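# Move three ticket-listed cardboard boxes from shelves onto desk

## Task

Read the ticket on the desk's front edge, which names three shelf labels; each cardboard box has a label on the shelf edge directly beneath it. Place the three boxes whose labels match onto the desk so that no part of any of them overhangs the desk's edge, and leave every other cardboard box on the shelf it began on. The robot must not topple or finish leaning, or the task fails.

## Robot and tools

ROBOT. A simulated Hello Robot Stretch 3 with one arm and a five-finger hand. A two-wheel base (0.33 m long, 0.34 m wide, rounded back) pivots about a point midway between its drive wheels, 0.05 m behind the front edge. It cannot drive sideways. A mast carries a lift, and the single telescoping arm reaches out to the robot's RIGHT; to move the hand forward or back, drive the base. With the arm in and the wrist folded, the wrist pokes about 0.06 m past the right side and a turn on the spot sweeps a 0.28 m radius; an unfolded, level wrist reaches past that circle.

FRAMES. Base frame: origin on the floor between the drive wheels, x forward, y left, z up, metres. hand_pose is reported here. The odometry frame is the base frame as it stood when the scene began; base_odometry counts wheel turns only, so slip reads as travel. Heading is radians, left positive.

move. One action per call. Optional "cameras" (list from head_camera, nav_camera, wrist_camera, or ["all"]) and "blocking" (true or omitted: return when everything is at rest; false: return within about 0.5 s while motion continues). A call with no action just reports state and images.
- "base": an object with exactly one key, both relative to where the base last reported itself. translate_m: straight-line offset in metres, forward positive, -3 to 3. rotate_rad: turn in place by radians, left (counter-clockwise) positive, -6.4 to 6.4.
- "joints": an object keyed by joint name, each value an absolute target (not an offset). lift_m 0 to 1.1 m; arm_m 0 to 0.52 m extension; wrist_yaw_rad -1.345 to 4.42 (0 = hand along the arm, positive swings it toward the front; about 3.0 folds it over the base); wrist_pitch_rad -1.57 to 0.451 (0 level, negative tips fingers down; sags roughly 0.05 near level); wrist_roll_rad -2.911 to 2.918 (2.62 palm down, -0.52 palm up); head_pan_rad -3.953 to 1.73 (0 forward, positive left, -1.57 along the arm); head_tilt_rad -1.53 to 0.419 (negative down). Hand motors hand_little, hand_ring, hand_middle, hand_index, hand_thumb_bend: -1 curled to +1 straight; hand_thumb_turn: +1 beside the palm, -1 opposite the fingers. Settings hand_force_limit (-1 to 1, mapping to roughly 0-10 N fingertip force, 0-15 N for thumb motors) and hand_speed (-0.96 to 1; full speed from +0.48 up). At start force limit is 0 and speed -0.8. Base and joints may be combined; all motions start together.
- "speeds": per-key caps (m/s or rad/s) up to the max pace. "pace": "default" or "max". Default/max: translate 0.12/0.30, rotate 0.76/1.90, lift 0.11/0.15, arm 0.14/0.40. The base is slowed to 0.10 m/s and 0.63 rad/s unless lift_m < 0.30, arm_m < 0.03 and wrist_yaw_rad > 2.54.
- "contact_limits": only next to that motion's own command. arm_m, translate_m, rotate_rad take a motor_effort percent (1-100) that halts the motion; lift_m takes {"down": n, "up": n} as push beyond free motion (below about 12 may stop in free air). Base moves have no contact stop unless one is given.
- {"servos": "reboot"} alone revives servos that shut off after overload.
Unknown keys make a call invalid; out-of-range values get it refused, and a refusal or an unrequested stop cancels the reply's later move, wait and finished_scene calls.

wait(seconds 0-10, cameras): lets time pass, returning early once prior moves settle. stop(cameras): brakes all running motions. zoom_image(camera, region [x0,y0,x1,y1] pixels, max 504x504): closer look at the newest image of that camera. show_instructions: shows reference pages. finished_scene: ends the scene irreversibly.

RESULTS. "move" reads done or the worst status. base_status/joint_status: done, moving, off_target (resting short, possibly still pushing), stopped, contact_stop (that joint goes slack), time_out (after 14 s), torque_fault (wrist/head servo off; needs reboot). on_its_own lists uncommanded behaviour. motor_effort is percent with peak in brackets; positive wheel effort pushes forward. lidar_m: 12 ranges in 30-degree sectors counter-clockwise from straight ahead (4th left, 7th behind, 10th right), taken 0.17 m above the floor. wrist_depth_mm and head_depth_mm: 7x7 grid of median depths. base_tilt: forward/right lean in degrees. turned_by_imu beats turned_by_wheels if they differ over 0.15 rad. The "pictures" line gives image order. head_camera images arrive rotated (turn a quarter clockwise to view upright), nav_camera the other way; the wrist camera sits above the palm, looks along the fingers and rolls with the wrist.

HAND. The hand point is 0.045 m in front of the palm; its +z runs along the straight fingers (which extend 0.06-0.07 m further), +y out of the palm, +x across toward the little finger. With the thumb turned opposite, the hand wraps objects about 0.035-0.065 m thick. Each motor moves only when its target changes, stops at target or on reaching the force limit, then locks. For a soft grasp use hand_speed -0.94 or lower. To grip harder, raise the limit and send a more-closed target. Loads (*_load_n, N) near 0 after closing suggest a lost grip. The wrist camera hangs below the palm's heel and can collide.

CAUTIONS. Fold or unfold the wrist only with lift between 0.32 and 0.95, pitch -0.4, roll near 0. With yaw below -0.4 keep pitch at -0.5 or lower. Pushing on something rigid with the hand above about 0.45 m, or driving while holding or hooking a fixed thing, can tip the robot; back off if tilt appears. Avoid dropping boxes, releasing moving items, slamming or hard pushes on furniture. Objects may occasionally be nudged by outside forces. Thinking time lets the scene run on.

Each tool is called as name(argument=value, ...) on one line, values as JSON.

Reference images:

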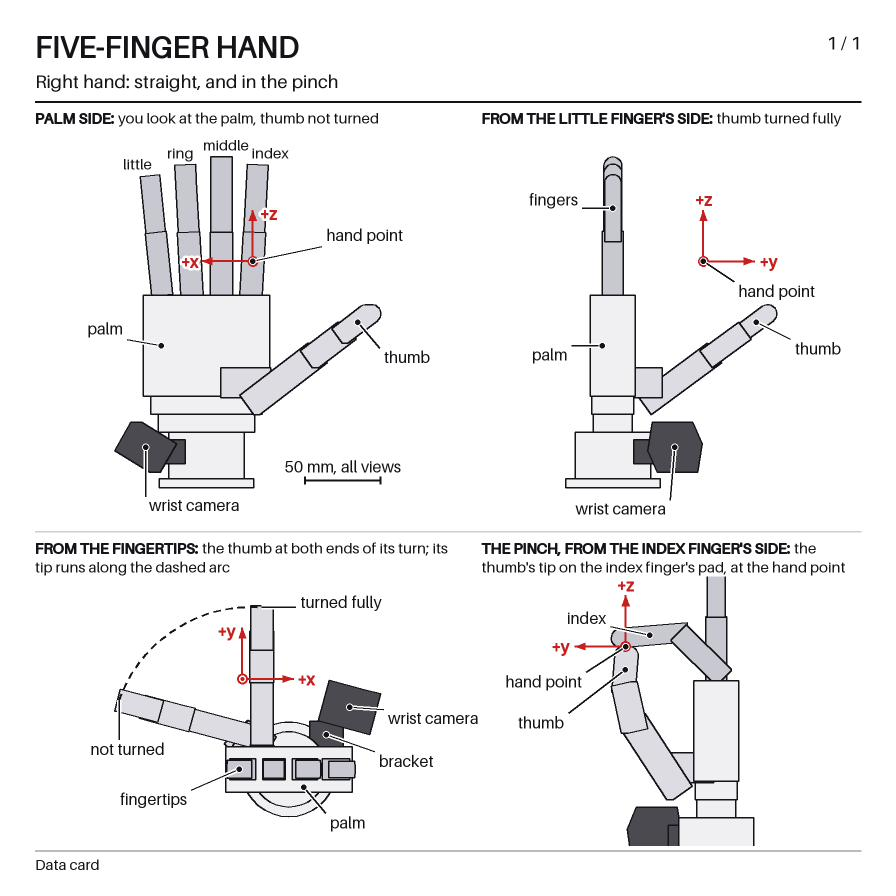

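## Session

move()

Scene clock: 0.00 s.
base_odometry: x=+0.000 y=+0.000 heading=+0.000
turned_by_wheels: +0.000
turned_by_imu: +0.000
base_tilt: forward=+0.5 right=+1.0
lidar_m: 2.80 2.79 1.81 1.65 1.66 1.80 1.20 1.06 1.61 2.07 2.12 2.62
head_depth_mm: 1994 2933 3253 3236 3222 3257 2431 / 2009 2981 3235 3175 3202 3207 2444 / 2030 3018 3098 3114 3102 2998 2412 / 2045 3059 3024 3085 3048 3066 2361 / 2071 3026 2994 2982 3014 3011 2354 / 1988 2979 2987 2989 3016 2996 2331 / 2011 2939 2901 2958 2851 2871 2296
base_status: not commanded
joint_positions: lift_m=+0.403 arm_m=+0.000 wrist_yaw_rad=+2.809 wrist_pitch_rad=-0.574 wrist_roll_rad=+0.000 head_pan_rad=+0.000 head_tilt_rad=-0.001 hand_little=+1.000 hand_ring=+1.000 hand_middle=+1.000 hand_index=+1.000 hand_thumb_turn=+1.000 hand_thumb_bend=+1.000 hand_force_limit=+0.000 hand_speed=-0.800
joint_status: not commanded
measured_speeds: all 0
hand_stopped_by: target,target,target,target,target,target
little_load_n: 0.0
ring_load_n: 0.0
middle_load_n: 0.0
index_load_n: 0.0
thumb_bend_load_n: 0.0
thumb_turn_load_n: 0.0
motor_effort: left_wheel=-0.1 right_wheel=+1.1 lift_m=+15.8 arm_m=-5.5 wrist_yaw_rad=-0.5 wrist_pitch_rad=+5.8 wrist_roll_rad=-0.5 head_pan_rad=-0.2 head_tilt_rad=+0.9
hand_pose: x=+0.1038 y=+0.0434 z=+0.4149 quat_wxyz=(-0.045, +0.365, +0.799, +0.476) (m; base frame)
wrist_depth_mm: - - - - - - - / 141 - - - - - - / 152 841 901 866 867 870 876 / 169 194 749 743 735 744 723 / 632 208 94 127 636 633 610 / 561 538 - 87 137 547 541 / 513 - - 66 83 82 90
pictures: head_camera (sideways), nav_camera (sideways), wrist_camera

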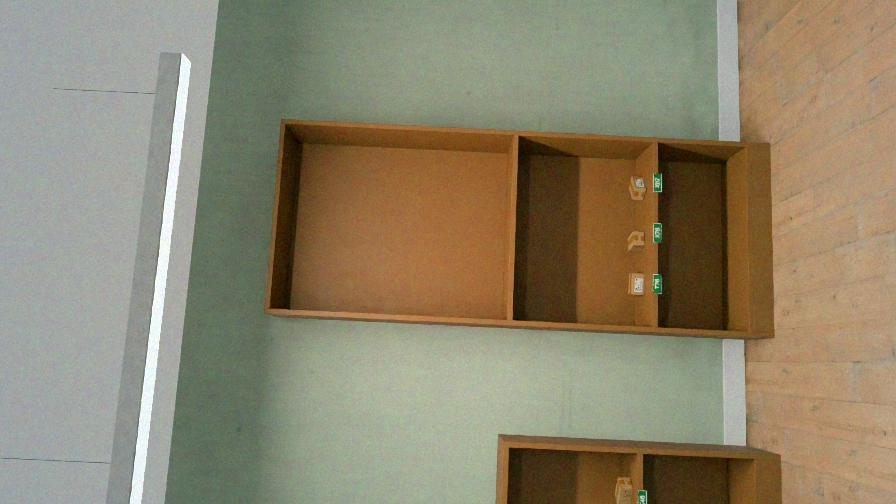

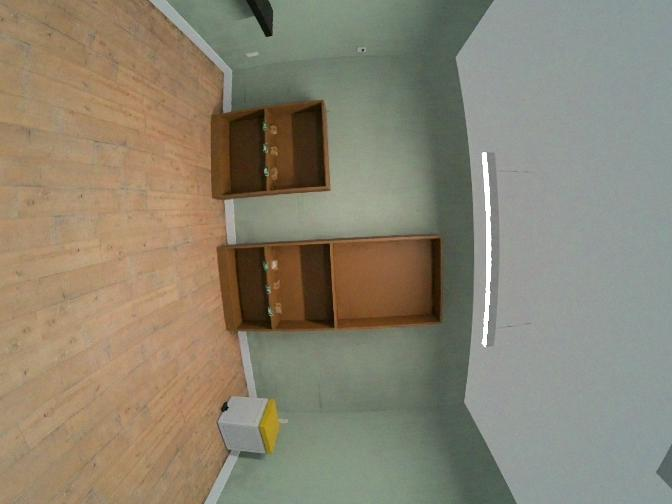

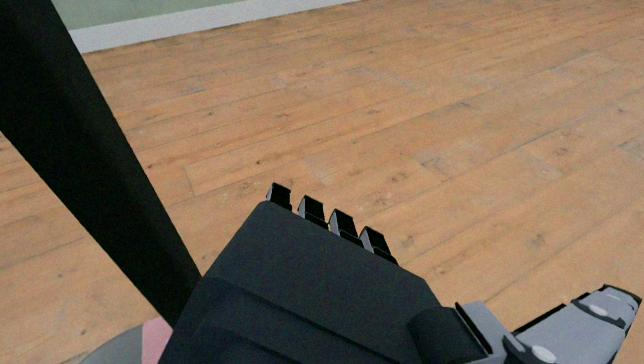

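move(joints={"head_pan_rad": -1.57, "head_tilt_rad": -0.2}, cameras=["head_camera","nav_camera"], pace="max")

move(joints={"head_pan_rad": -3.14, "head_tilt_rad": -0.2}, cameras=["head_camera","nav_camera"], pace="max")

move(joints={"head_pan_rad": 1.57, "head_tilt_rad": -0.2}, cameras=["head_camera","nav_camera"], pace="max")

Scene clock: 9.70 s.
move: done
base_odometry: x=+0.000 y=+0.000 heading=+0.000
turned_by_wheels: +0.000
turned_by_imu: +0.000
base_tilt: forward=+0.5 right=+1.0
lidar_m: 2.80 2.79 1.81 1.65 1.66 1.80 1.20 1.06 1.61 2.07 2.12 2.62
head_depth_mm: 2017 2089 2172 2249 2350 2385 1816 / 1944 2040 2116 2203 2319 2344 1796 / 1921 1987 2055 2166 2231 2285 1792 / 1898 1964 2041 2119 2209 2263 1795 / 1868 1934 1996 2070 2161 2210 1758 / 1837 1911 1972 2046 2124 2146 1750 / 1805 1891 1947 2013 2082 2160 1743
base_status: not commanded
joint_positions: lift_m=+0.403 arm_m=+0.000 wrist_yaw_rad=+2.809 wrist_pitch_rad=-0.574 wrist_roll_rad=+0.000 head_pan_rad=-1.598 head_tilt_rad=-0.197 hand_little=+1.000 hand_ring=+1.000 hand_middle=+1.000 hand_index=+1.000 hand_thumb_turn=+1.000 hand_thumb_bend=+1.000 hand_force_limit=+0.000 hand_speed=-0.800
joint_status: all done
measured_speeds: all 0
hand_stopped_by: target,target,target,target,target,target
little_load_n: 0.0
ring_load_n: 0.0
middle_load_n: 0.0
index_load_n: 0.0
thumb_bend_load_n: 0.0
thumb_turn_load_n: 0.0
motor_effort: left_wheel=-0.1(0.3) right_wheel=+1.2(2.6) lift_m=+15.5(16.3) arm_m=-15.1(15.1) wrist_yaw_rad=+0.2(1.3) wrist_pitch_rad=+5.7(6.4) wrist_roll_rad=-0.2(0.7) head_pan_rad=-0.6(5.6) head_tilt_rad=-2.6(5.5)
hand_pose: x=+0.1038 y=+0.0434 z=+0.4149 quat_wxyz=(-0.045, +0.365, +0.799, +0.476) (m; base frame)
wrist_depth_mm: - - - - - - - / 140 - - - - - - / 152 889 895 891 892 852 857 / 170 195 761 748 737 730 724 / 645 208 94 127 633 624 620 / 560 546 - 87 137 547 544 / 499 - - 67 83 82 90
pictures: head_camera (sideways), nav_camera (sideways)

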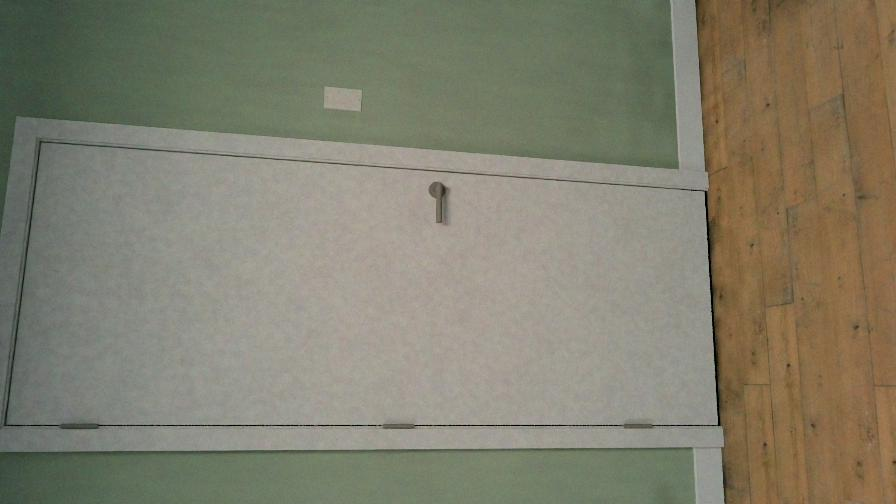

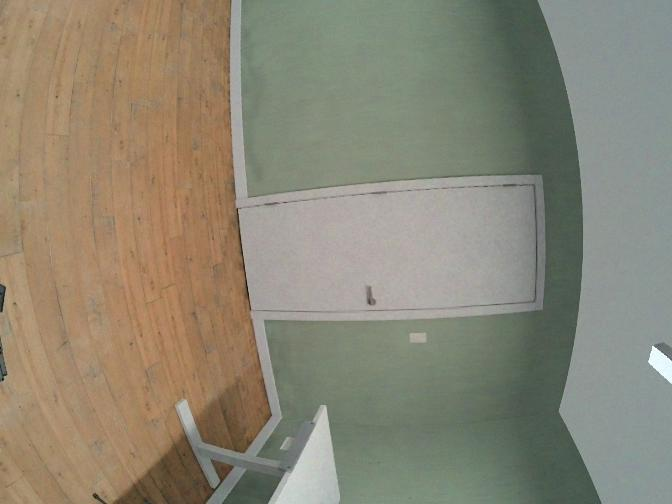

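Scene clock: 10.73 s.
move: done
base_odometry: x=+0.000 y=+0.000 heading=+0.000
turned_by_wheels: +0.000
turned_by_imu: +0.000
base_tilt: forward=+0.5 right=+1.1
lidar_m: 2.79 2.79 1.81 1.65 1.66 1.80 1.20 1.06 1.61 2.08 2.12 2.62
head_depth_mm: 1587 1655 1715 1782 1858 1948 1785 / 1562 1609 1672 1759 1832 1896 1792 / 1526 1580 1645 1710 1782 1880 1790 / 1490 1553 1600 1667 1717 1030 1766 / 1472 1519 1589 1644 1286 1017 1648 / 1453 1502 1559 1609 1272 1013 1753 / 1419 1464 1524 1581 1257 954 1739
base_status: not commanded
joint_positions: lift_m=+0.403 arm_m=+0.000 wrist_yaw_rad=+2.809 wrist_pitch_rad=-0.574 wrist_roll_rad=+0.000 head_pan_rad=-3.182 head_tilt_rad=-0.199 hand_little=+1.000 hand_ring=+1.000 hand_middle=+1.000 hand_index=+1.000 hand_thumb_turn=+1.000 hand_thumb_bend=+1.000 hand_force_limit=+0.000 hand_speed=-0.800
joint_status: all done
measured_speeds: all 0
hand_stopped_by: target,target,target,target,target,target
little_load_n: 0.0
ring_load_n: 0.0
middle_load_n: 0.0
index_load_n: 0.0
thumb_bend_load_n: 0.0
thumb_turn_load_n: 0.0
motor_effort: left_wheel=+0.1(0.5) right_wheel=+1.9(2.1) lift_m=+15.8(16.1) arm_m=-17.1(17.2) wrist_yaw_rad=-0.7(1.2) wrist_pitch_rad=+5.9(6.5) wrist_roll_rad=+0.2(0.7) head_pan_rad=+1.5(7.5) head_tilt_rad=-2.7(5.7)
hand_pose: x=+0.1038 y=+0.0434 z=+0.4149 quat_wxyz=(-0.045, +0.365, +0.799, +0.476) (m; base frame)
wrist_depth_mm: - - - - - - - / 140 - - - - - - / 152 874 928 884 877 859 864 / 170 195 731 730 726 727 711 / 630 209 94 127 625 629 622 / 563 544 - 87 137 553 547 / 502 - - 66 83 82 90
pictures: head_camera (sideways), nav_camera (sideways)

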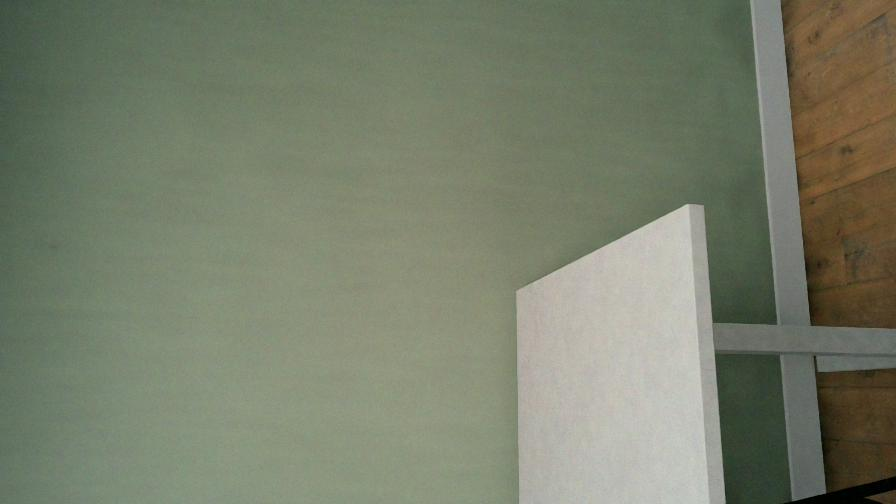

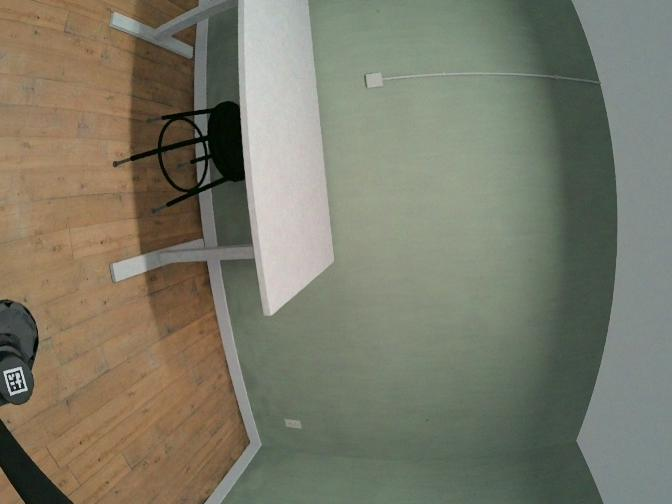

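Scene clock: 13.97 s.
move: done
base_odometry: x=+0.000 y=+0.000 heading=+0.000
turned_by_wheels: +0.000
turned_by_imu: +0.000
base_tilt: forward=+0.5 right=+1.0
lidar_m: 2.79 2.79 1.81 1.65 1.66 1.80 1.20 1.06 1.61 2.08 2.12 2.62
head_depth_mm: 1549 1599 1669 1716 1807 1879 1801 / 1524 1584 1615 1700 1771 1850 1795 / 1496 1556 1621 1679 1763 1830 1779 / 1483 1537 1589 1654 1731 1790 1767 / 1456 1508 1565 1633 1699 1770 1757 / 1448 1512 1546 1625 1672 1748 1745 / 1429 1476 1523 1584 1655 1711 1730
base_status: not commanded
joint_positions: lift_m=+0.403 arm_m=+0.000 wrist_yaw_rad=+2.809 wrist_pitch_rad=-0.574 wrist_roll_rad=+0.000 head_pan_rad=+1.588 head_tilt_rad=-0.200 hand_little=+1.000 hand_ring=+1.000 hand_middle=+1.000 hand_index=+1.000 hand_thumb_turn=+1.000 hand_thumb_bend=+1.000 hand_force_limit=+0.000 hand_speed=-0.800
joint_status: all done
measured_speeds: translate_m=+0.000 rotate_rad=+0.000 lift_m=+0.000 arm_m=+0.000 wrist_yaw_rad=+0.000 wrist_pitch_rad=+0.000 wrist_roll_rad=+0.000 head_pan_rad=-0.024 head_tilt_rad=+0.000
hand_stopped_by: target,target,target,target,target,target
little_load_n: 0.0
ring_load_n: 0.0
middle_load_n: 0.0
index_load_n: 0.0
thumb_bend_load_n: 0.0
thumb_turn_load_n: 0.0
motor_effort: left_wheel=+0.0(0.5) right_wheel=+2.0(3.2) lift_m=+15.6(16.5) arm_m=-20.7(21.8) wrist_yaw_rad=-1.1(1.4) wrist_pitch_rad=+5.6(6.4) wrist_roll_rad=-0.4(0.8) head_pan_rad=-3.0(6.7) head_tilt_rad=-3.9(5.4)
hand_pose: x=+0.1038 y=+0.0434 z=+0.4149 quat_wxyz=(-0.045, +0.365, +0.799, +0.476) (m; base frame)
wrist_depth_mm: - - - - - - - / 141 - - - - - - / 152 873 898 889 896 860 858 / 171 194 751 741 730 735 718 / 635 209 95 127 624 626 615 / 558 547 - 87 137 543 549 / 507 - - 67 83 82 90
pictures: head_camera (sideways), nav_camera (sideways)

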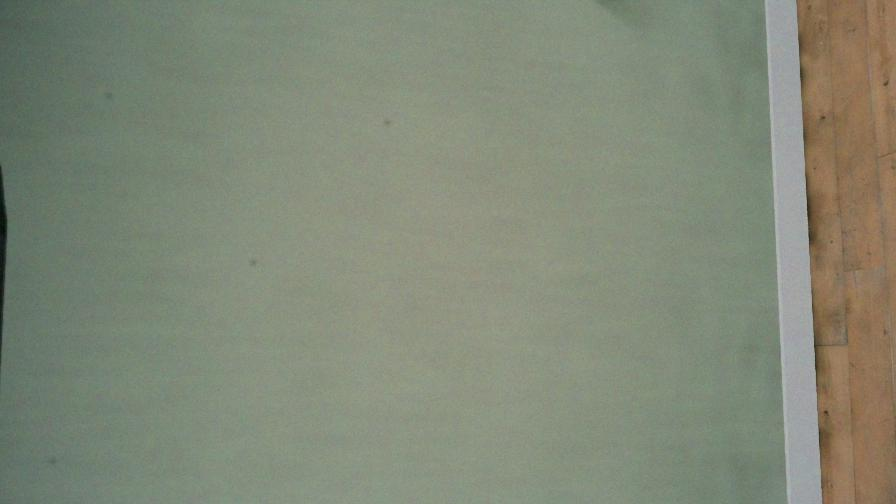

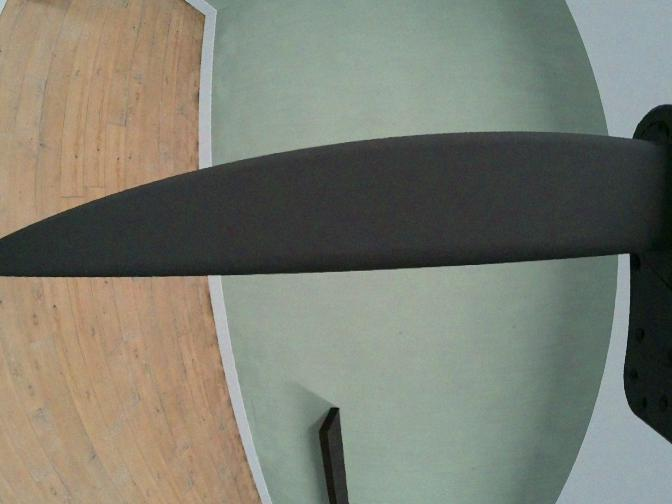

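move(joints={"head_pan_rad": -2.75, "head_tilt_rad": -0.35}, cameras=["head_camera","nav_camera"], pace="max")

move(joints={"head_pan_rad": -2.3, "head_tilt_rad": -0.35}, cameras=["head_camera","nav_camera"], pace="max")

Scene clock: 25.77 s.
move: done
base_odometry: x=+0.000 y=+0.000 heading=+0.000
turned_by_wheels: +0.000
turned_by_imu: +0.000
base_tilt: forward=+0.5 right=+1.0
lidar_m: 2.79 2.79 1.81 1.65 1.66 1.80 1.20 1.06 1.61 2.08 2.12 2.62
head_depth_mm: 1375 1454 1540 1469 1023 1805 1540 / 1406 1477 1567 1443 1017 1811 1465 / 1425 1511 1606 1422 1054 1884 1515 / 1464 1558 1643 1409 1098 1819 1505 / 1499 1582 1681 1381 1091 1804 1461 / 1521 1609 1723 1368 1320 1792 1500 / 1559 1652 1756 1344 2051 1830 1476
base_status: not commanded
joint_positions: lift_m=+0.403 arm_m=+0.000 wrist_yaw_rad=+2.809 wrist_pitch_rad=-0.574 wrist_roll_rad=+0.000 head_pan_rad=-2.768 head_tilt_rad=-0.352 hand_little=+1.000 hand_ring=+1.000 hand_middle=+1.000 hand_index=+1.000 hand_thumb_turn=+1.000 hand_thumb_bend=+1.000 hand_force_limit=+0.000 hand_speed=-0.800
joint_status: all done
measured_speeds: translate_m=+0.000 rotate_rad=+0.000 lift_m=+0.000 arm_m=+0.000 wrist_yaw_rad=+0.000 wrist_pitch_rad=+0.000 wrist_roll_rad=+0.000 head_pan_rad=+0.024 head_tilt_rad=+0.000
hand_stopped_by: target,target,target,target,target,target
little_load_n: 0.0
ring_load_n: 0.0
middle_load_n: 0.0
index_load_n: 0.0
thumb_bend_load_n: 0.0
thumb_turn_load_n: 0.0
motor_effort: left_wheel=-0.1(0.4) right_wheel=+1.7(2.7) lift_m=+15.9(16.8) arm_m=-21.2(21.6) wrist_yaw_rad=-0.8(1.6) wrist_pitch_rad=+5.8(6.4) wrist_roll_rad=-0.4(0.8) head_pan_rad=+2.7(6.7) head_tilt_rad=-0.7(6.2)
hand_pose: x=+0.1038 y=+0.0434 z=+0.4149 quat_wxyz=(-0.045, +0.365, +0.799, +0.476) (m; base frame)
wrist_depth_mm: - - - - - - - / 141 - - - - - - / 153 873 909 908 890 891 836 / 170 195 756 736 737 740 720 / 628 210 94 127 640 615 623 / 562 548 - 87 137 538 546 / 507 - - 66 83 82 90
pictures: head_camera (sideways), nav_camera (sideways)

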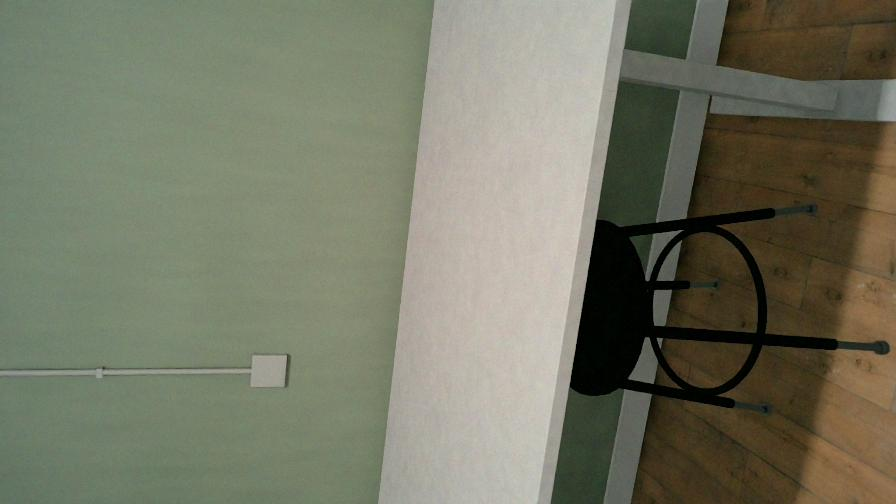

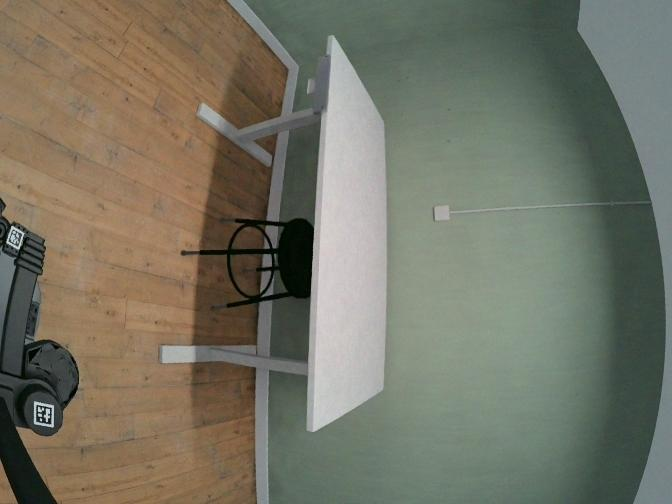

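Scene clock: 26.53 s.
move: done
base_odometry: x=+0.000 y=+0.000 heading=+0.000
turned_by_wheels: +0.000
turned_by_imu: +0.000
base_tilt: forward=+0.5 right=+1.1
lidar_m: 2.79 2.78 1.80 1.65 1.66 1.79 1.20 1.06 1.61 2.08 2.11 2.61
head_depth_mm: 1530 1591 1653 1475 1077 1746 1494 / 1622 1699 1780 1444 1129 1855 1491 / 1736 1817 1900 1417 2126 1884 1525 / 1858 1968 2079 1407 2268 1867 1504 / 2013 2132 2279 1389 2223 1833 1502 / 2214 2336 2482 1467 2435 1853 1485 / 2131 2249 2383 2490 2405 1827 1478
base_status: not commanded
joint_positions: lift_m=+0.403 arm_m=+0.000 wrist_yaw_rad=+2.809 wrist_pitch_rad=-0.574 wrist_roll_rad=+0.000 head_pan_rad=-2.301 head_tilt_rad=-0.352 hand_little=+1.000 hand_ring=+1.000 hand_middle=+1.000 hand_index=+1.000 hand_thumb_turn=+1.000 hand_thumb_bend=+1.000 hand_force_limit=+0.000 hand_speed=-0.800
joint_status: all done
measured_speeds: all 0
hand_stopped_by: target,target,target,target,target,target
little_load_n: 0.0
ring_load_n: 0.5
middle_load_n: 0.0
index_load_n: 0.0
thumb_bend_load_n: 0.0
thumb_turn_load_n: 0.0
motor_effort: left_wheel=+0.0(0.4) right_wheel=+1.8(2.3) lift_m=+16.1(16.7) arm_m=-20.7(21.4) wrist_yaw_rad=-0.1(1.1) wrist_pitch_rad=+6.2(6.3) wrist_roll_rad=-0.2(0.5) head_pan_rad=+2.4(5.8) head_tilt_rad=+0.0(3.4)
hand_pose: x=+0.1038 y=+0.0434 z=+0.4149 quat_wxyz=(-0.045, +0.365, +0.799, +0.476) (m; base frame)
wrist_depth_mm: - - - - - - - / 141 - - - - - - / 152 866 904 874 844 904 856 / 171 195 737 730 719 733 725 / 617 207 94 126 632 632 623 / 569 546 - 87 137 545 551 / 506 - - 66 83 82 90
pictures: head_camera (sideways), nav_camera (sideways)

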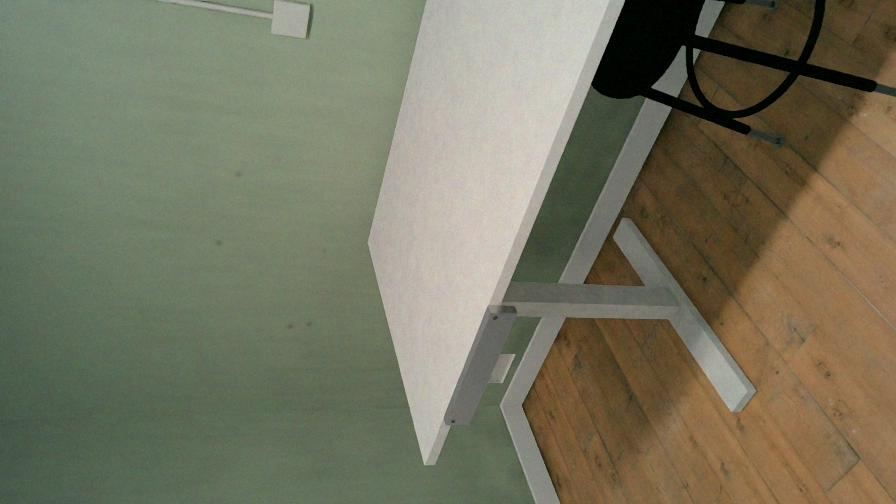

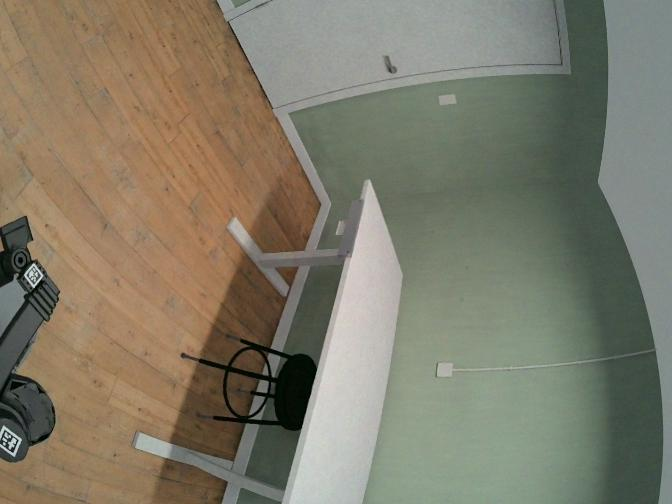

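zoom_image(camera="head_camera", region=[360, 260, 560, 480])

zoom_image(camera="head_camera", region=[440, 0, 700, 260])

Scaled by 2.291 from the camera's 896x504 image, which has a finer 1280x720 frame.

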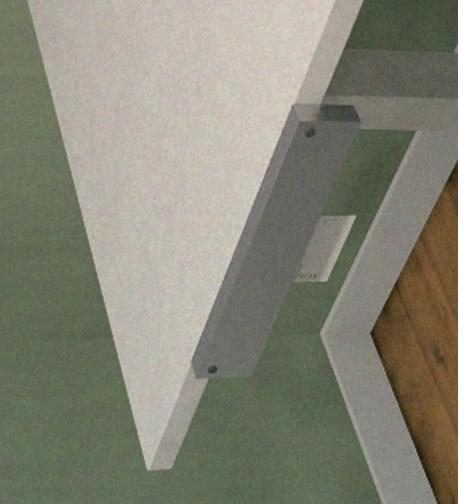

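Scaled by 1.938 from the camera's 896x504 image, which has a finer 1280x720 frame.

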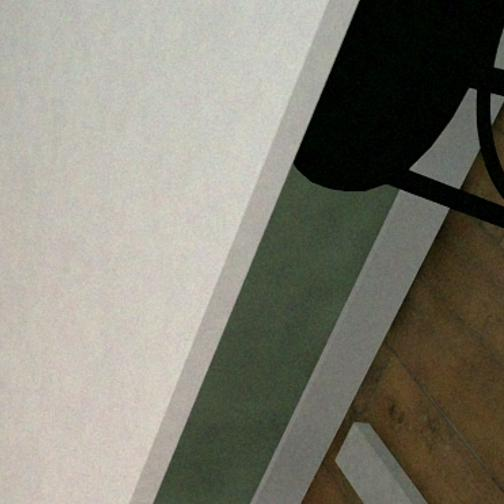

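move(joints={"head_pan_rad": -2.13, "head_tilt_rad": -0.4}, cameras=["head_camera"], pace="max")

zoom_image(camera="head_camera", region=[390, 180, 540, 330])

Scene clock: 66.63 s.
move: done
base_odometry: x=+0.000 y=+0.000 heading=+0.000
turned_by_wheels: +0.000
turned_by_imu: +0.000
base_tilt: forward=+0.5 right=+1.1
lidar_m: 2.80 2.79 1.80 1.65 1.67 1.80 1.20 1.06 1.61 2.08 2.12 2.61
head_depth_mm: 1687 1753 1800 1309 2000 1815 1478 / 1826 1936 1964 1305 2165 1811 1476 / 2003 2131 2190 1372 2015 1795 1460 / 2243 2366 2491 1439 2324 1787 1447 / 2204 2353 2507 2675 2321 1769 1440 / 2042 2182 2333 2482 2289 1759 1440 / 1919 2040 2168 2297 2250 1738 1433
base_status: not commanded
joint_positions: lift_m=+0.403 arm_m=+0.000 wrist_yaw_rad=+2.809 wrist_pitch_rad=-0.574 wrist_roll_rad=+0.000 head_pan_rad=-2.126 head_tilt_rad=-0.394 hand_little=+1.000 hand_ring=+1.000 hand_middle=+1.000 hand_index=+1.000 hand_thumb_turn=+1.000 hand_thumb_bend=+1.000 hand_force_limit=+0.000 hand_speed=-0.800
joint_status: all done
measured_speeds: all 0
hand_stopped_by: target,target,target,target,target,target
little_load_n: 0.0
ring_load_n: 0.0
middle_load_n: 0.0
index_load_n: 0.0
thumb_bend_load_n: 0.0
thumb_turn_load_n: 0.0
motor_effort: left_wheel=-0.3(0.3) right_wheel=+0.9(2.3) lift_m=+16.5(17.0) arm_m=-20.9(21.3) wrist_yaw_rad=+1.1(1.1) wrist_pitch_rad=+6.0(6.4) wrist_roll_rad=-0.1(0.7) head_pan_rad=+2.5(4.3) head_tilt_rad=-3.5(5.8)
hand_pose: x=+0.1038 y=+0.0434 z=+0.4149 quat_wxyz=(-0.045, +0.365, +0.799, +0.476) (m; base frame)
wrist_depth_mm: - - - - - - - / 141 - - - - - - / 151 874 945 865 868 850 874 / 171 195 781 747 726 717 718 / 640 208 94 127 633 610 623 / 564 548 - 87 137 548 547 / 503 - - 67 83 82 90
pictures: head_camera (sideways)

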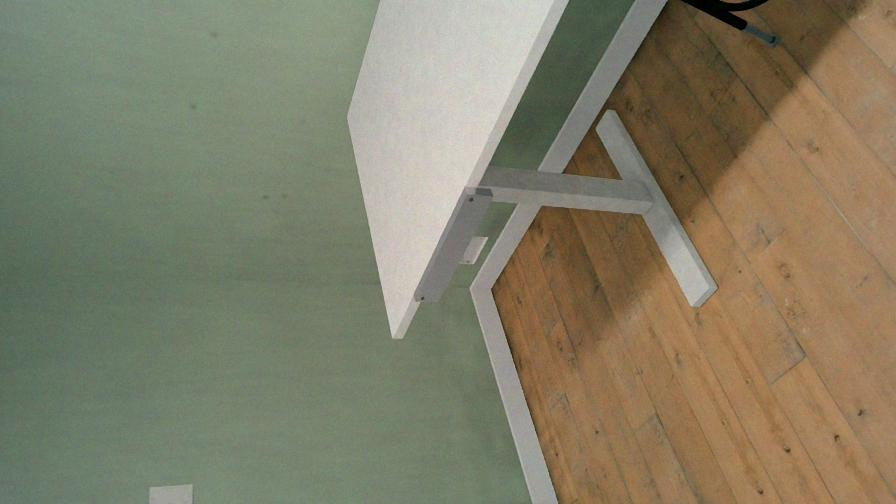

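Scaled by 3.360 from the camera's 896x504 image, which has a finer 1280x720 frame.

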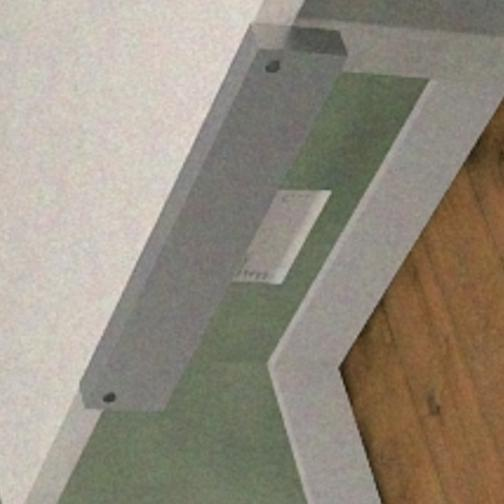

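move(base={"rotate_rad": -1.38}, joints={"head_pan_rad": -1.57, "head_tilt_rad": -0.5, "lift_m": 0.29}, pace="max", cameras=["head_camera","nav_camera"])

move(base={"translate_m": 1.0}, pace="max", cameras=["head_camera","nav_camera"])

Scene clock: 84.10 s.
move: done
base_odometry: x=+0.000 y=+0.000 heading=-1.380
turned_by_wheels: -1.380
turned_by_imu: -1.367
base_tilt: forward=+0.4 right=+1.0
lidar_m: 2.08 2.20 2.73 2.80 2.26 1.70 1.65 1.72 1.69 1.20 1.06 2.15
head_depth_mm: 1379 1491 1628 1768 1928 1645 1365 / 1384 1499 1593 1072 1938 1625 1356 / 1405 1516 1510 1066 1835 1578 1338 / 1410 1527 1492 1051 1944 1614 1347 / 1410 1524 1462 1091 1921 1595 1330 / 1410 1539 1452 1083 1843 1505 1331 / 1430 1544 1420 1072 1776 1570 1318
base_status: done
joint_positions: lift_m=+0.290 arm_m=+0.000 wrist_yaw_rad=+2.809 wrist_pitch_rad=-0.575 wrist_roll_rad=+0.000 head_pan_rad=-1.563 head_tilt_rad=-0.501 hand_little=+1.000 hand_ring=+1.000 hand_middle=+1.000 hand_index=+1.000 hand_thumb_turn=+1.000 hand_thumb_bend=+1.000 hand_force_limit=+0.000 hand_speed=-0.800
joint_status: all done
measured_speeds: all 0
hand_stopped_by: target,target,target,target,target,target
little_load_n: 0.0
ring_load_n: 0.0
middle_load_n: 0.0
index_load_n: 0.0
thumb_bend_load_n: 0.0
thumb_turn_load_n: 0.0
motor_effort: left_wheel=+7.2(17.8) right_wheel=-6.1(12.8) lift_m=+17.2(17.5) arm_m=-19.7(21.6) wrist_yaw_rad=-1.5(1.8) wrist_pitch_rad=+6.3(6.7) wrist_roll_rad=-0.3(0.7) head_pan_rad=-3.4(5.2) head_tilt_rad=-4.4(5.3)
hand_pose: x=+0.1037 y=+0.0432 z=+0.3019 quat_wxyz=(-0.045, +0.365, +0.799, +0.475) (m; base frame)
wrist_depth_mm: - - - - - - - / 141 897 911 875 867 865 855 / 151 689 695 692 685 680 684 / 172 195 594 573 569 570 557 / 489 207 94 127 488 489 486 / 433 259 - 87 137 433 425 / 237 - - 67 83 82 90
pictures: head_camera (sideways), nav_camera (sideways)

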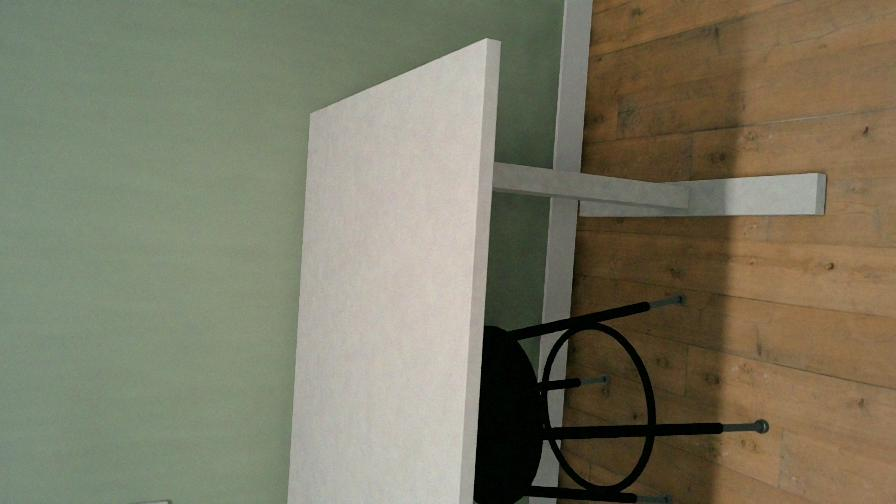

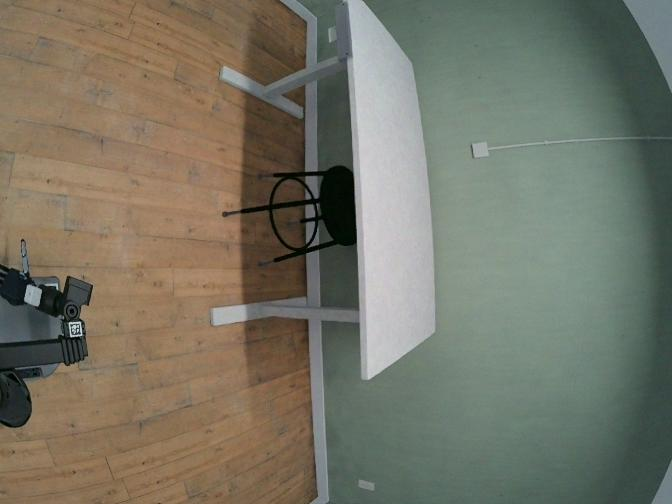

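Scene clock: 88.80 s.
move: done
base_odometry: x=+0.190 y=-0.982 heading=-1.380
turned_by_wheels: +0.000
turned_by_imu: -0.003
base_tilt: forward=+0.5 right=+1.0
lidar_m: 1.07 1.15 1.61 2.63 3.20 2.73 2.64 2.31 1.32 1.21 1.52 1.11
head_depth_mm: 1413 1531 1560 1087 1958 1641 1369 / 1429 1534 1551 1024 1972 1620 1362 / 1431 1537 1510 1013 1961 1616 1344 / 1434 1555 1487 999 1975 1615 1345 / 1432 1556 1473 1042 1870 1559 1326 / 1453 1565 1703 1808 1988 1590 1328 / 1450 1569 1712 1919 1959 1581 1320
base_status: done
joint_positions: lift_m=+0.290 arm_m=+0.000 wrist_yaw_rad=+2.809 wrist_pitch_rad=-0.575 wrist_roll_rad=+0.000 head_pan_rad=-1.570 head_tilt_rad=-0.501 hand_little=+1.000 hand_ring=+1.000 hand_middle=+1.000 hand_index=+1.000 hand_thumb_turn=+1.000 hand_thumb_bend=+1.000 hand_force_limit=+0.000 hand_speed=-0.800
joint_status: not commanded
measured_speeds: all 0
hand_stopped_by: target,target,target,target,target,target
little_load_n: 0.5
ring_load_n: 0.0
middle_load_n: 0.0
index_load_n: 0.0
thumb_bend_load_n: 0.0
thumb_turn_load_n: 0.0
motor_effort: left_wheel=+2.8(15.2) right_wheel=+2.9(14.2) lift_m=+22.1(23.1) arm_m=-8.3(20.0) wrist_yaw_rad=+0.4(1.7) wrist_pitch_rad=+6.4(6.6) wrist_roll_rad=-0.2(0.8) head_pan_rad=-2.8(3.6) head_tilt_rad=-1.4(4.4)
hand_pose: x=+0.1037 y=+0.0432 z=+0.3019 quat_wxyz=(-0.045, +0.365, +0.799, +0.475) (m; base frame)
wrist_depth_mm: - - - - - - - / 141 926 894 874 873 846 842 / 152 676 712 690 683 672 673 / 172 194 606 584 575 566 559 / 490 208 95 127 502 487 487 / 434 259 - 87 137 426 426 / 237 - - 66 83 82 90
pictures: head_camera (sideways), nav_camera (sideways)

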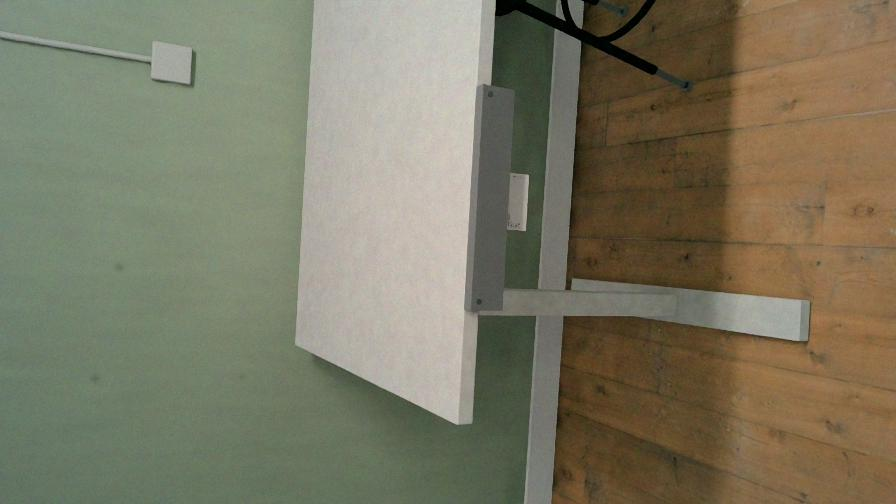

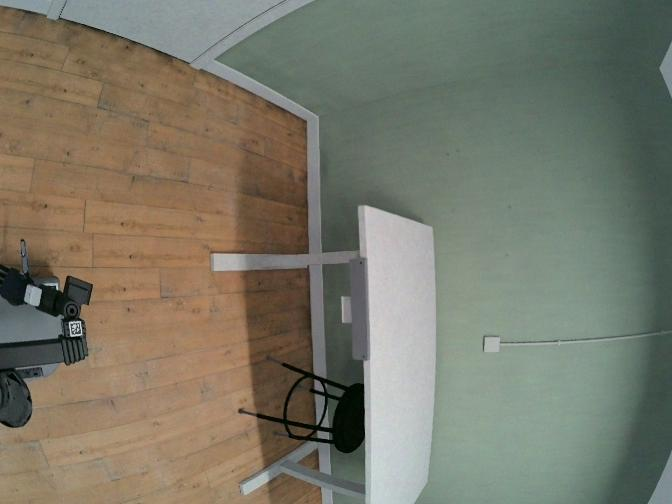

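zoom_image(camera="head_camera", region=[470, 150, 570, 250])

Scaled by 5.040 from the camera's 896x504 image, which has a finer 1280x720 frame.

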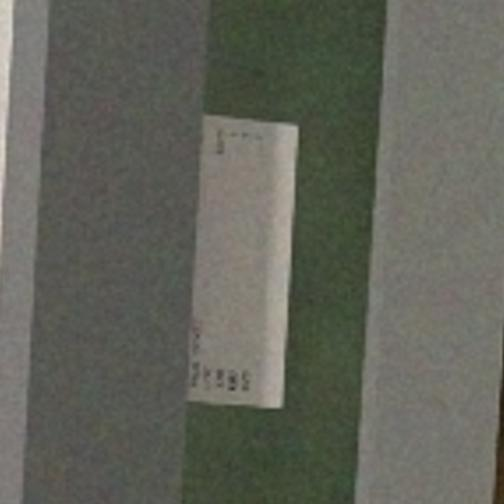

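move(joints={"lift_m": 0.6, "wrist_pitch_rad": -0.4, "wrist_roll_rad": 0}, pace="max")

move(joints={"wrist_yaw_rad": 0}, pace="max")

move(joints={"wrist_pitch_rad": 0.1}, pace="max", cameras=["all"])

Scene clock: 104.23 s.
move: done
base_odometry: x=+0.190 y=-0.982 heading=-1.380
turned_by_wheels: +0.000
turned_by_imu: +0.000
base_tilt: forward=+0.4 right=+0.9
lidar_m: 1.07 1.15 1.61 2.62 3.21 2.73 2.65 2.32 1.32 1.21 1.52 1.12
head_depth_mm: 1418 1539 1567 1087 1958 1634 1365 / 1417 1540 1541 1027 1962 1620 1355 / 1427 1537 1526 1013 1955 1608 1354 / 1434 1541 1502 1000 1956 1617 1344 / 1433 1546 1467 1044 1850 1553 1347 / 1442 1569 1685 1797 1976 1587 1333 / 1442 1575 1722 1908 1955 1585 1317
base_status: not commanded
joint_positions: lift_m=+0.600 arm_m=+0.000 wrist_yaw_rad=+2.809 wrist_pitch_rad=-0.444 wrist_roll_rad=+0.000 head_pan_rad=-1.570 head_tilt_rad=-0.501 hand_little=+1.000 hand_ring=+1.000 hand_middle=+1.000 hand_index=+1.000 hand_thumb_turn=+1.000 hand_thumb_bend=+1.000 hand_force_limit=+0.000 hand_speed=-0.800
joint_status: all done
measured_speeds: all 0
hand_stopped_by: target,target,target,target,target,target
little_load_n: 0.0
ring_load_n: 0.0
middle_load_n: 0.0
index_load_n: 0.0
thumb_bend_load_n: 0.0
thumb_turn_load_n: 0.0
motor_effort: left_wheel=+2.8(3.3) right_wheel=+2.1(3.9) lift_m=+35.0(39.7) arm_m=+6.8(7.2) wrist_yaw_rad=+0.4(1.8) wrist_pitch_rad=+7.8(10.7) wrist_roll_rad=-0.3(2.3) head_pan_rad=-2.8(3.6) head_tilt_rad=+1.9(3.2)
hand_pose: x=+0.1085 y=+0.0571 z=+0.6416 quat_wxyz=(-0.051, +0.351, +0.769, +0.531) (m; base frame)
wrist_depth_mm: - - - - - - - / 151 - - - - - - / 142 - - - - - - / 153 - - - - - - / 170 190 94 127 963 958 978 / 866 198 - 87 137 833 827 / 721 - - 66 83 82 90
pictures: none

Scene clock: 105.97 s.
move: done
base_odometry: x=+0.190 y=-0.982 heading=-1.380
turned_by_wheels: +0.000
turned_by_imu: +0.000
base_tilt: forward=+0.5 right=+1.0
lidar_m: 1.07 1.15 1.61 2.62 3.21 2.73 2.65 2.32 1.32 1.21 1.52 1.11
head_depth_mm: 1407 1519 1569 1084 1940 1643 1368 / 1414 1535 1541 1025 1959 1627 1354 / 1428 1536 1509 1010 1961 1621 1353 / 1432 1553 1497 1001 1966 1602 1347 / 1428 1560 1484 1045 1854 1554 1336 / 1439 1569 1702 1802 1965 1583 1329 / 1441 1572 1711 1883 1957 1579 1326
base_status: not commanded
joint_positions: lift_m=+0.600 arm_m=+0.000 wrist_yaw_rad=+0.001 wrist_pitch_rad=-0.444 wrist_roll_rad=+0.000 head_pan_rad=-1.570 head_tilt_rad=-0.501 hand_little=+1.000 hand_ring=+1.000 hand_middle=+1.000 hand_index=+1.000 hand_thumb_turn=+1.000 hand_thumb_bend=+1.000 hand_force_limit=+0.000 hand_speed=-0.800
joint_status: all done
measured_speeds: all 0
hand_stopped_by: target,target,target,target,target,target
little_load_n: 0.0
ring_load_n: 0.0
middle_load_n: 0.0
index_load_n: 0.0
thumb_bend_load_n: 0.0
thumb_turn_load_n: 0.0
motor_effort: left_wheel=+2.8(3.1) right_wheel=+3.5(4.1) lift_m=+21.1(34.4) arm_m=+11.4(11.4) wrist_yaw_rad=-0.7(11.3) wrist_pitch_rad=+7.6(8.0) wrist_roll_rad=-0.3(0.5) head_pan_rad=-3.0(3.4) head_tilt_rad=+3.5(3.9)
hand_pose: x=-0.0779 y=-0.3784 z=+0.6416 quat_wxyz=(+0.516, +0.817, -0.218, +0.138) (m; base frame)
wrist_depth_mm: - - - - - - - / - - - - - - - / - - - - - - - / - - - - - - - / - - 94 127 973 994 965 / 870 892 - 87 137 832 825 / 728 - - 67 83 82 90
pictures: none

Scene clock: 107.00 s.
move: done
base_odometry: x=+0.190 y=-0.982 heading=-1.380
turned_by_wheels: +0.000
turned_by_imu: +0.000
base_tilt: forward=+0.4 right=+1.0
lidar_m: 1.08 1.15 1.62 2.62 3.20 2.73 2.65 2.32 1.32 1.21 1.52 1.12
head_depth_mm: 1411 1539 1563 1087 1962 1643 1363 / 1427 1539 1540 1023 1962 1626 1356 / 1431 1549 1530 1010 1971 1622 1347 / 1438 1543 1498 1001 1987 1607 585 / 1435 1563 1476 1041 1850 1556 1336 / 1438 1560 1689 1805 1989 1586 1328 / 1447 1561 1701 1886 1958 1583 1323
base_status: not commanded
joint_positions: lift_m=+0.600 arm_m=+0.000 wrist_yaw_rad=+0.001 wrist_pitch_rad=+0.046 wrist_roll_rad=+0.000 head_pan_rad=-1.570 head_tilt_rad=-0.501 hand_little=+1.000 hand_ring=+1.000 hand_middle=+1.000 hand_index=+1.000 hand_thumb_turn=+1.000 hand_thumb_bend=+1.000 hand_force_limit=+0.000 hand_speed=-0.800
joint_status: all done
measured_speeds: all 0
hand_stopped_by: target,target,target,target,target,target
little_load_n: 0.0
ring_load_n: 0.5
middle_load_n: 0.0
index_load_n: 0.0
thumb_bend_load_n: 0.0
thumb_turn_load_n: 0.0
motor_effort: left_wheel=+2.9(3.2) right_wheel=+2.7(3.7) lift_m=+15.8(21.3) arm_m=+13.6(14.2) wrist_yaw_rad=-2.1(2.1) wrist_pitch_rad=+8.9(11.1) wrist_roll_rad=-0.5(0.6) head_pan_rad=-2.9(3.4) head_tilt_rad=+3.9(4.6)
hand_pose: x=-0.0778 y=-0.3967 z=+0.7628 quat_wxyz=(+0.698, +0.668, -0.178, +0.187) (m; base frame)
wrist_depth_mm: - - - - - - - / - - - - - - - / - - - - - - - / - - - - - - - / - - 94 127 - - - / - - - 87 133 - - / - - - 66 83 82 90
pictures: head_camera (sideways), nav_camera (sideways), wrist_camera

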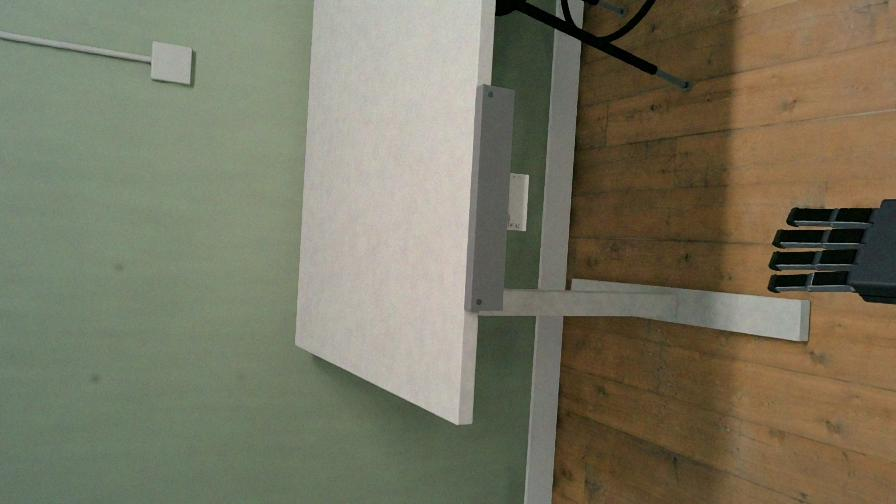

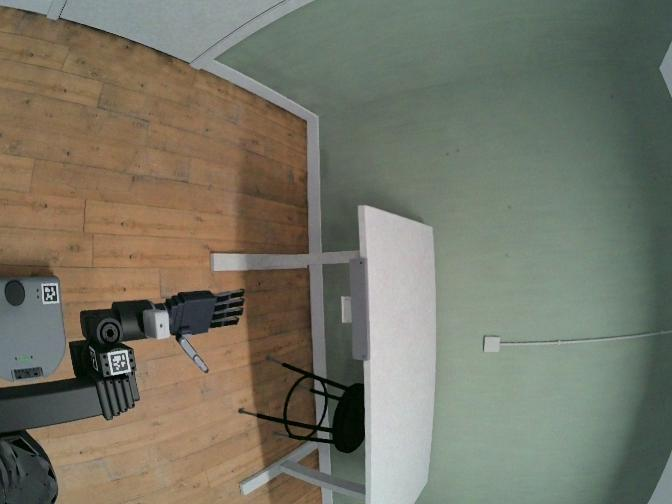

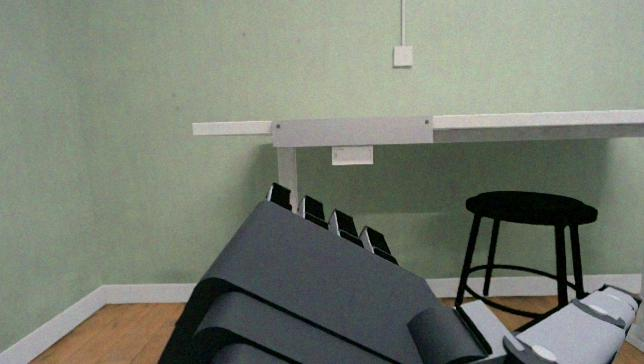

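zoom_image(camera="wrist_camera", region=[300, 120, 400, 180])

Scaled by 5.040.

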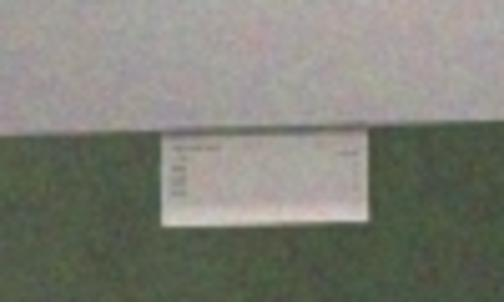

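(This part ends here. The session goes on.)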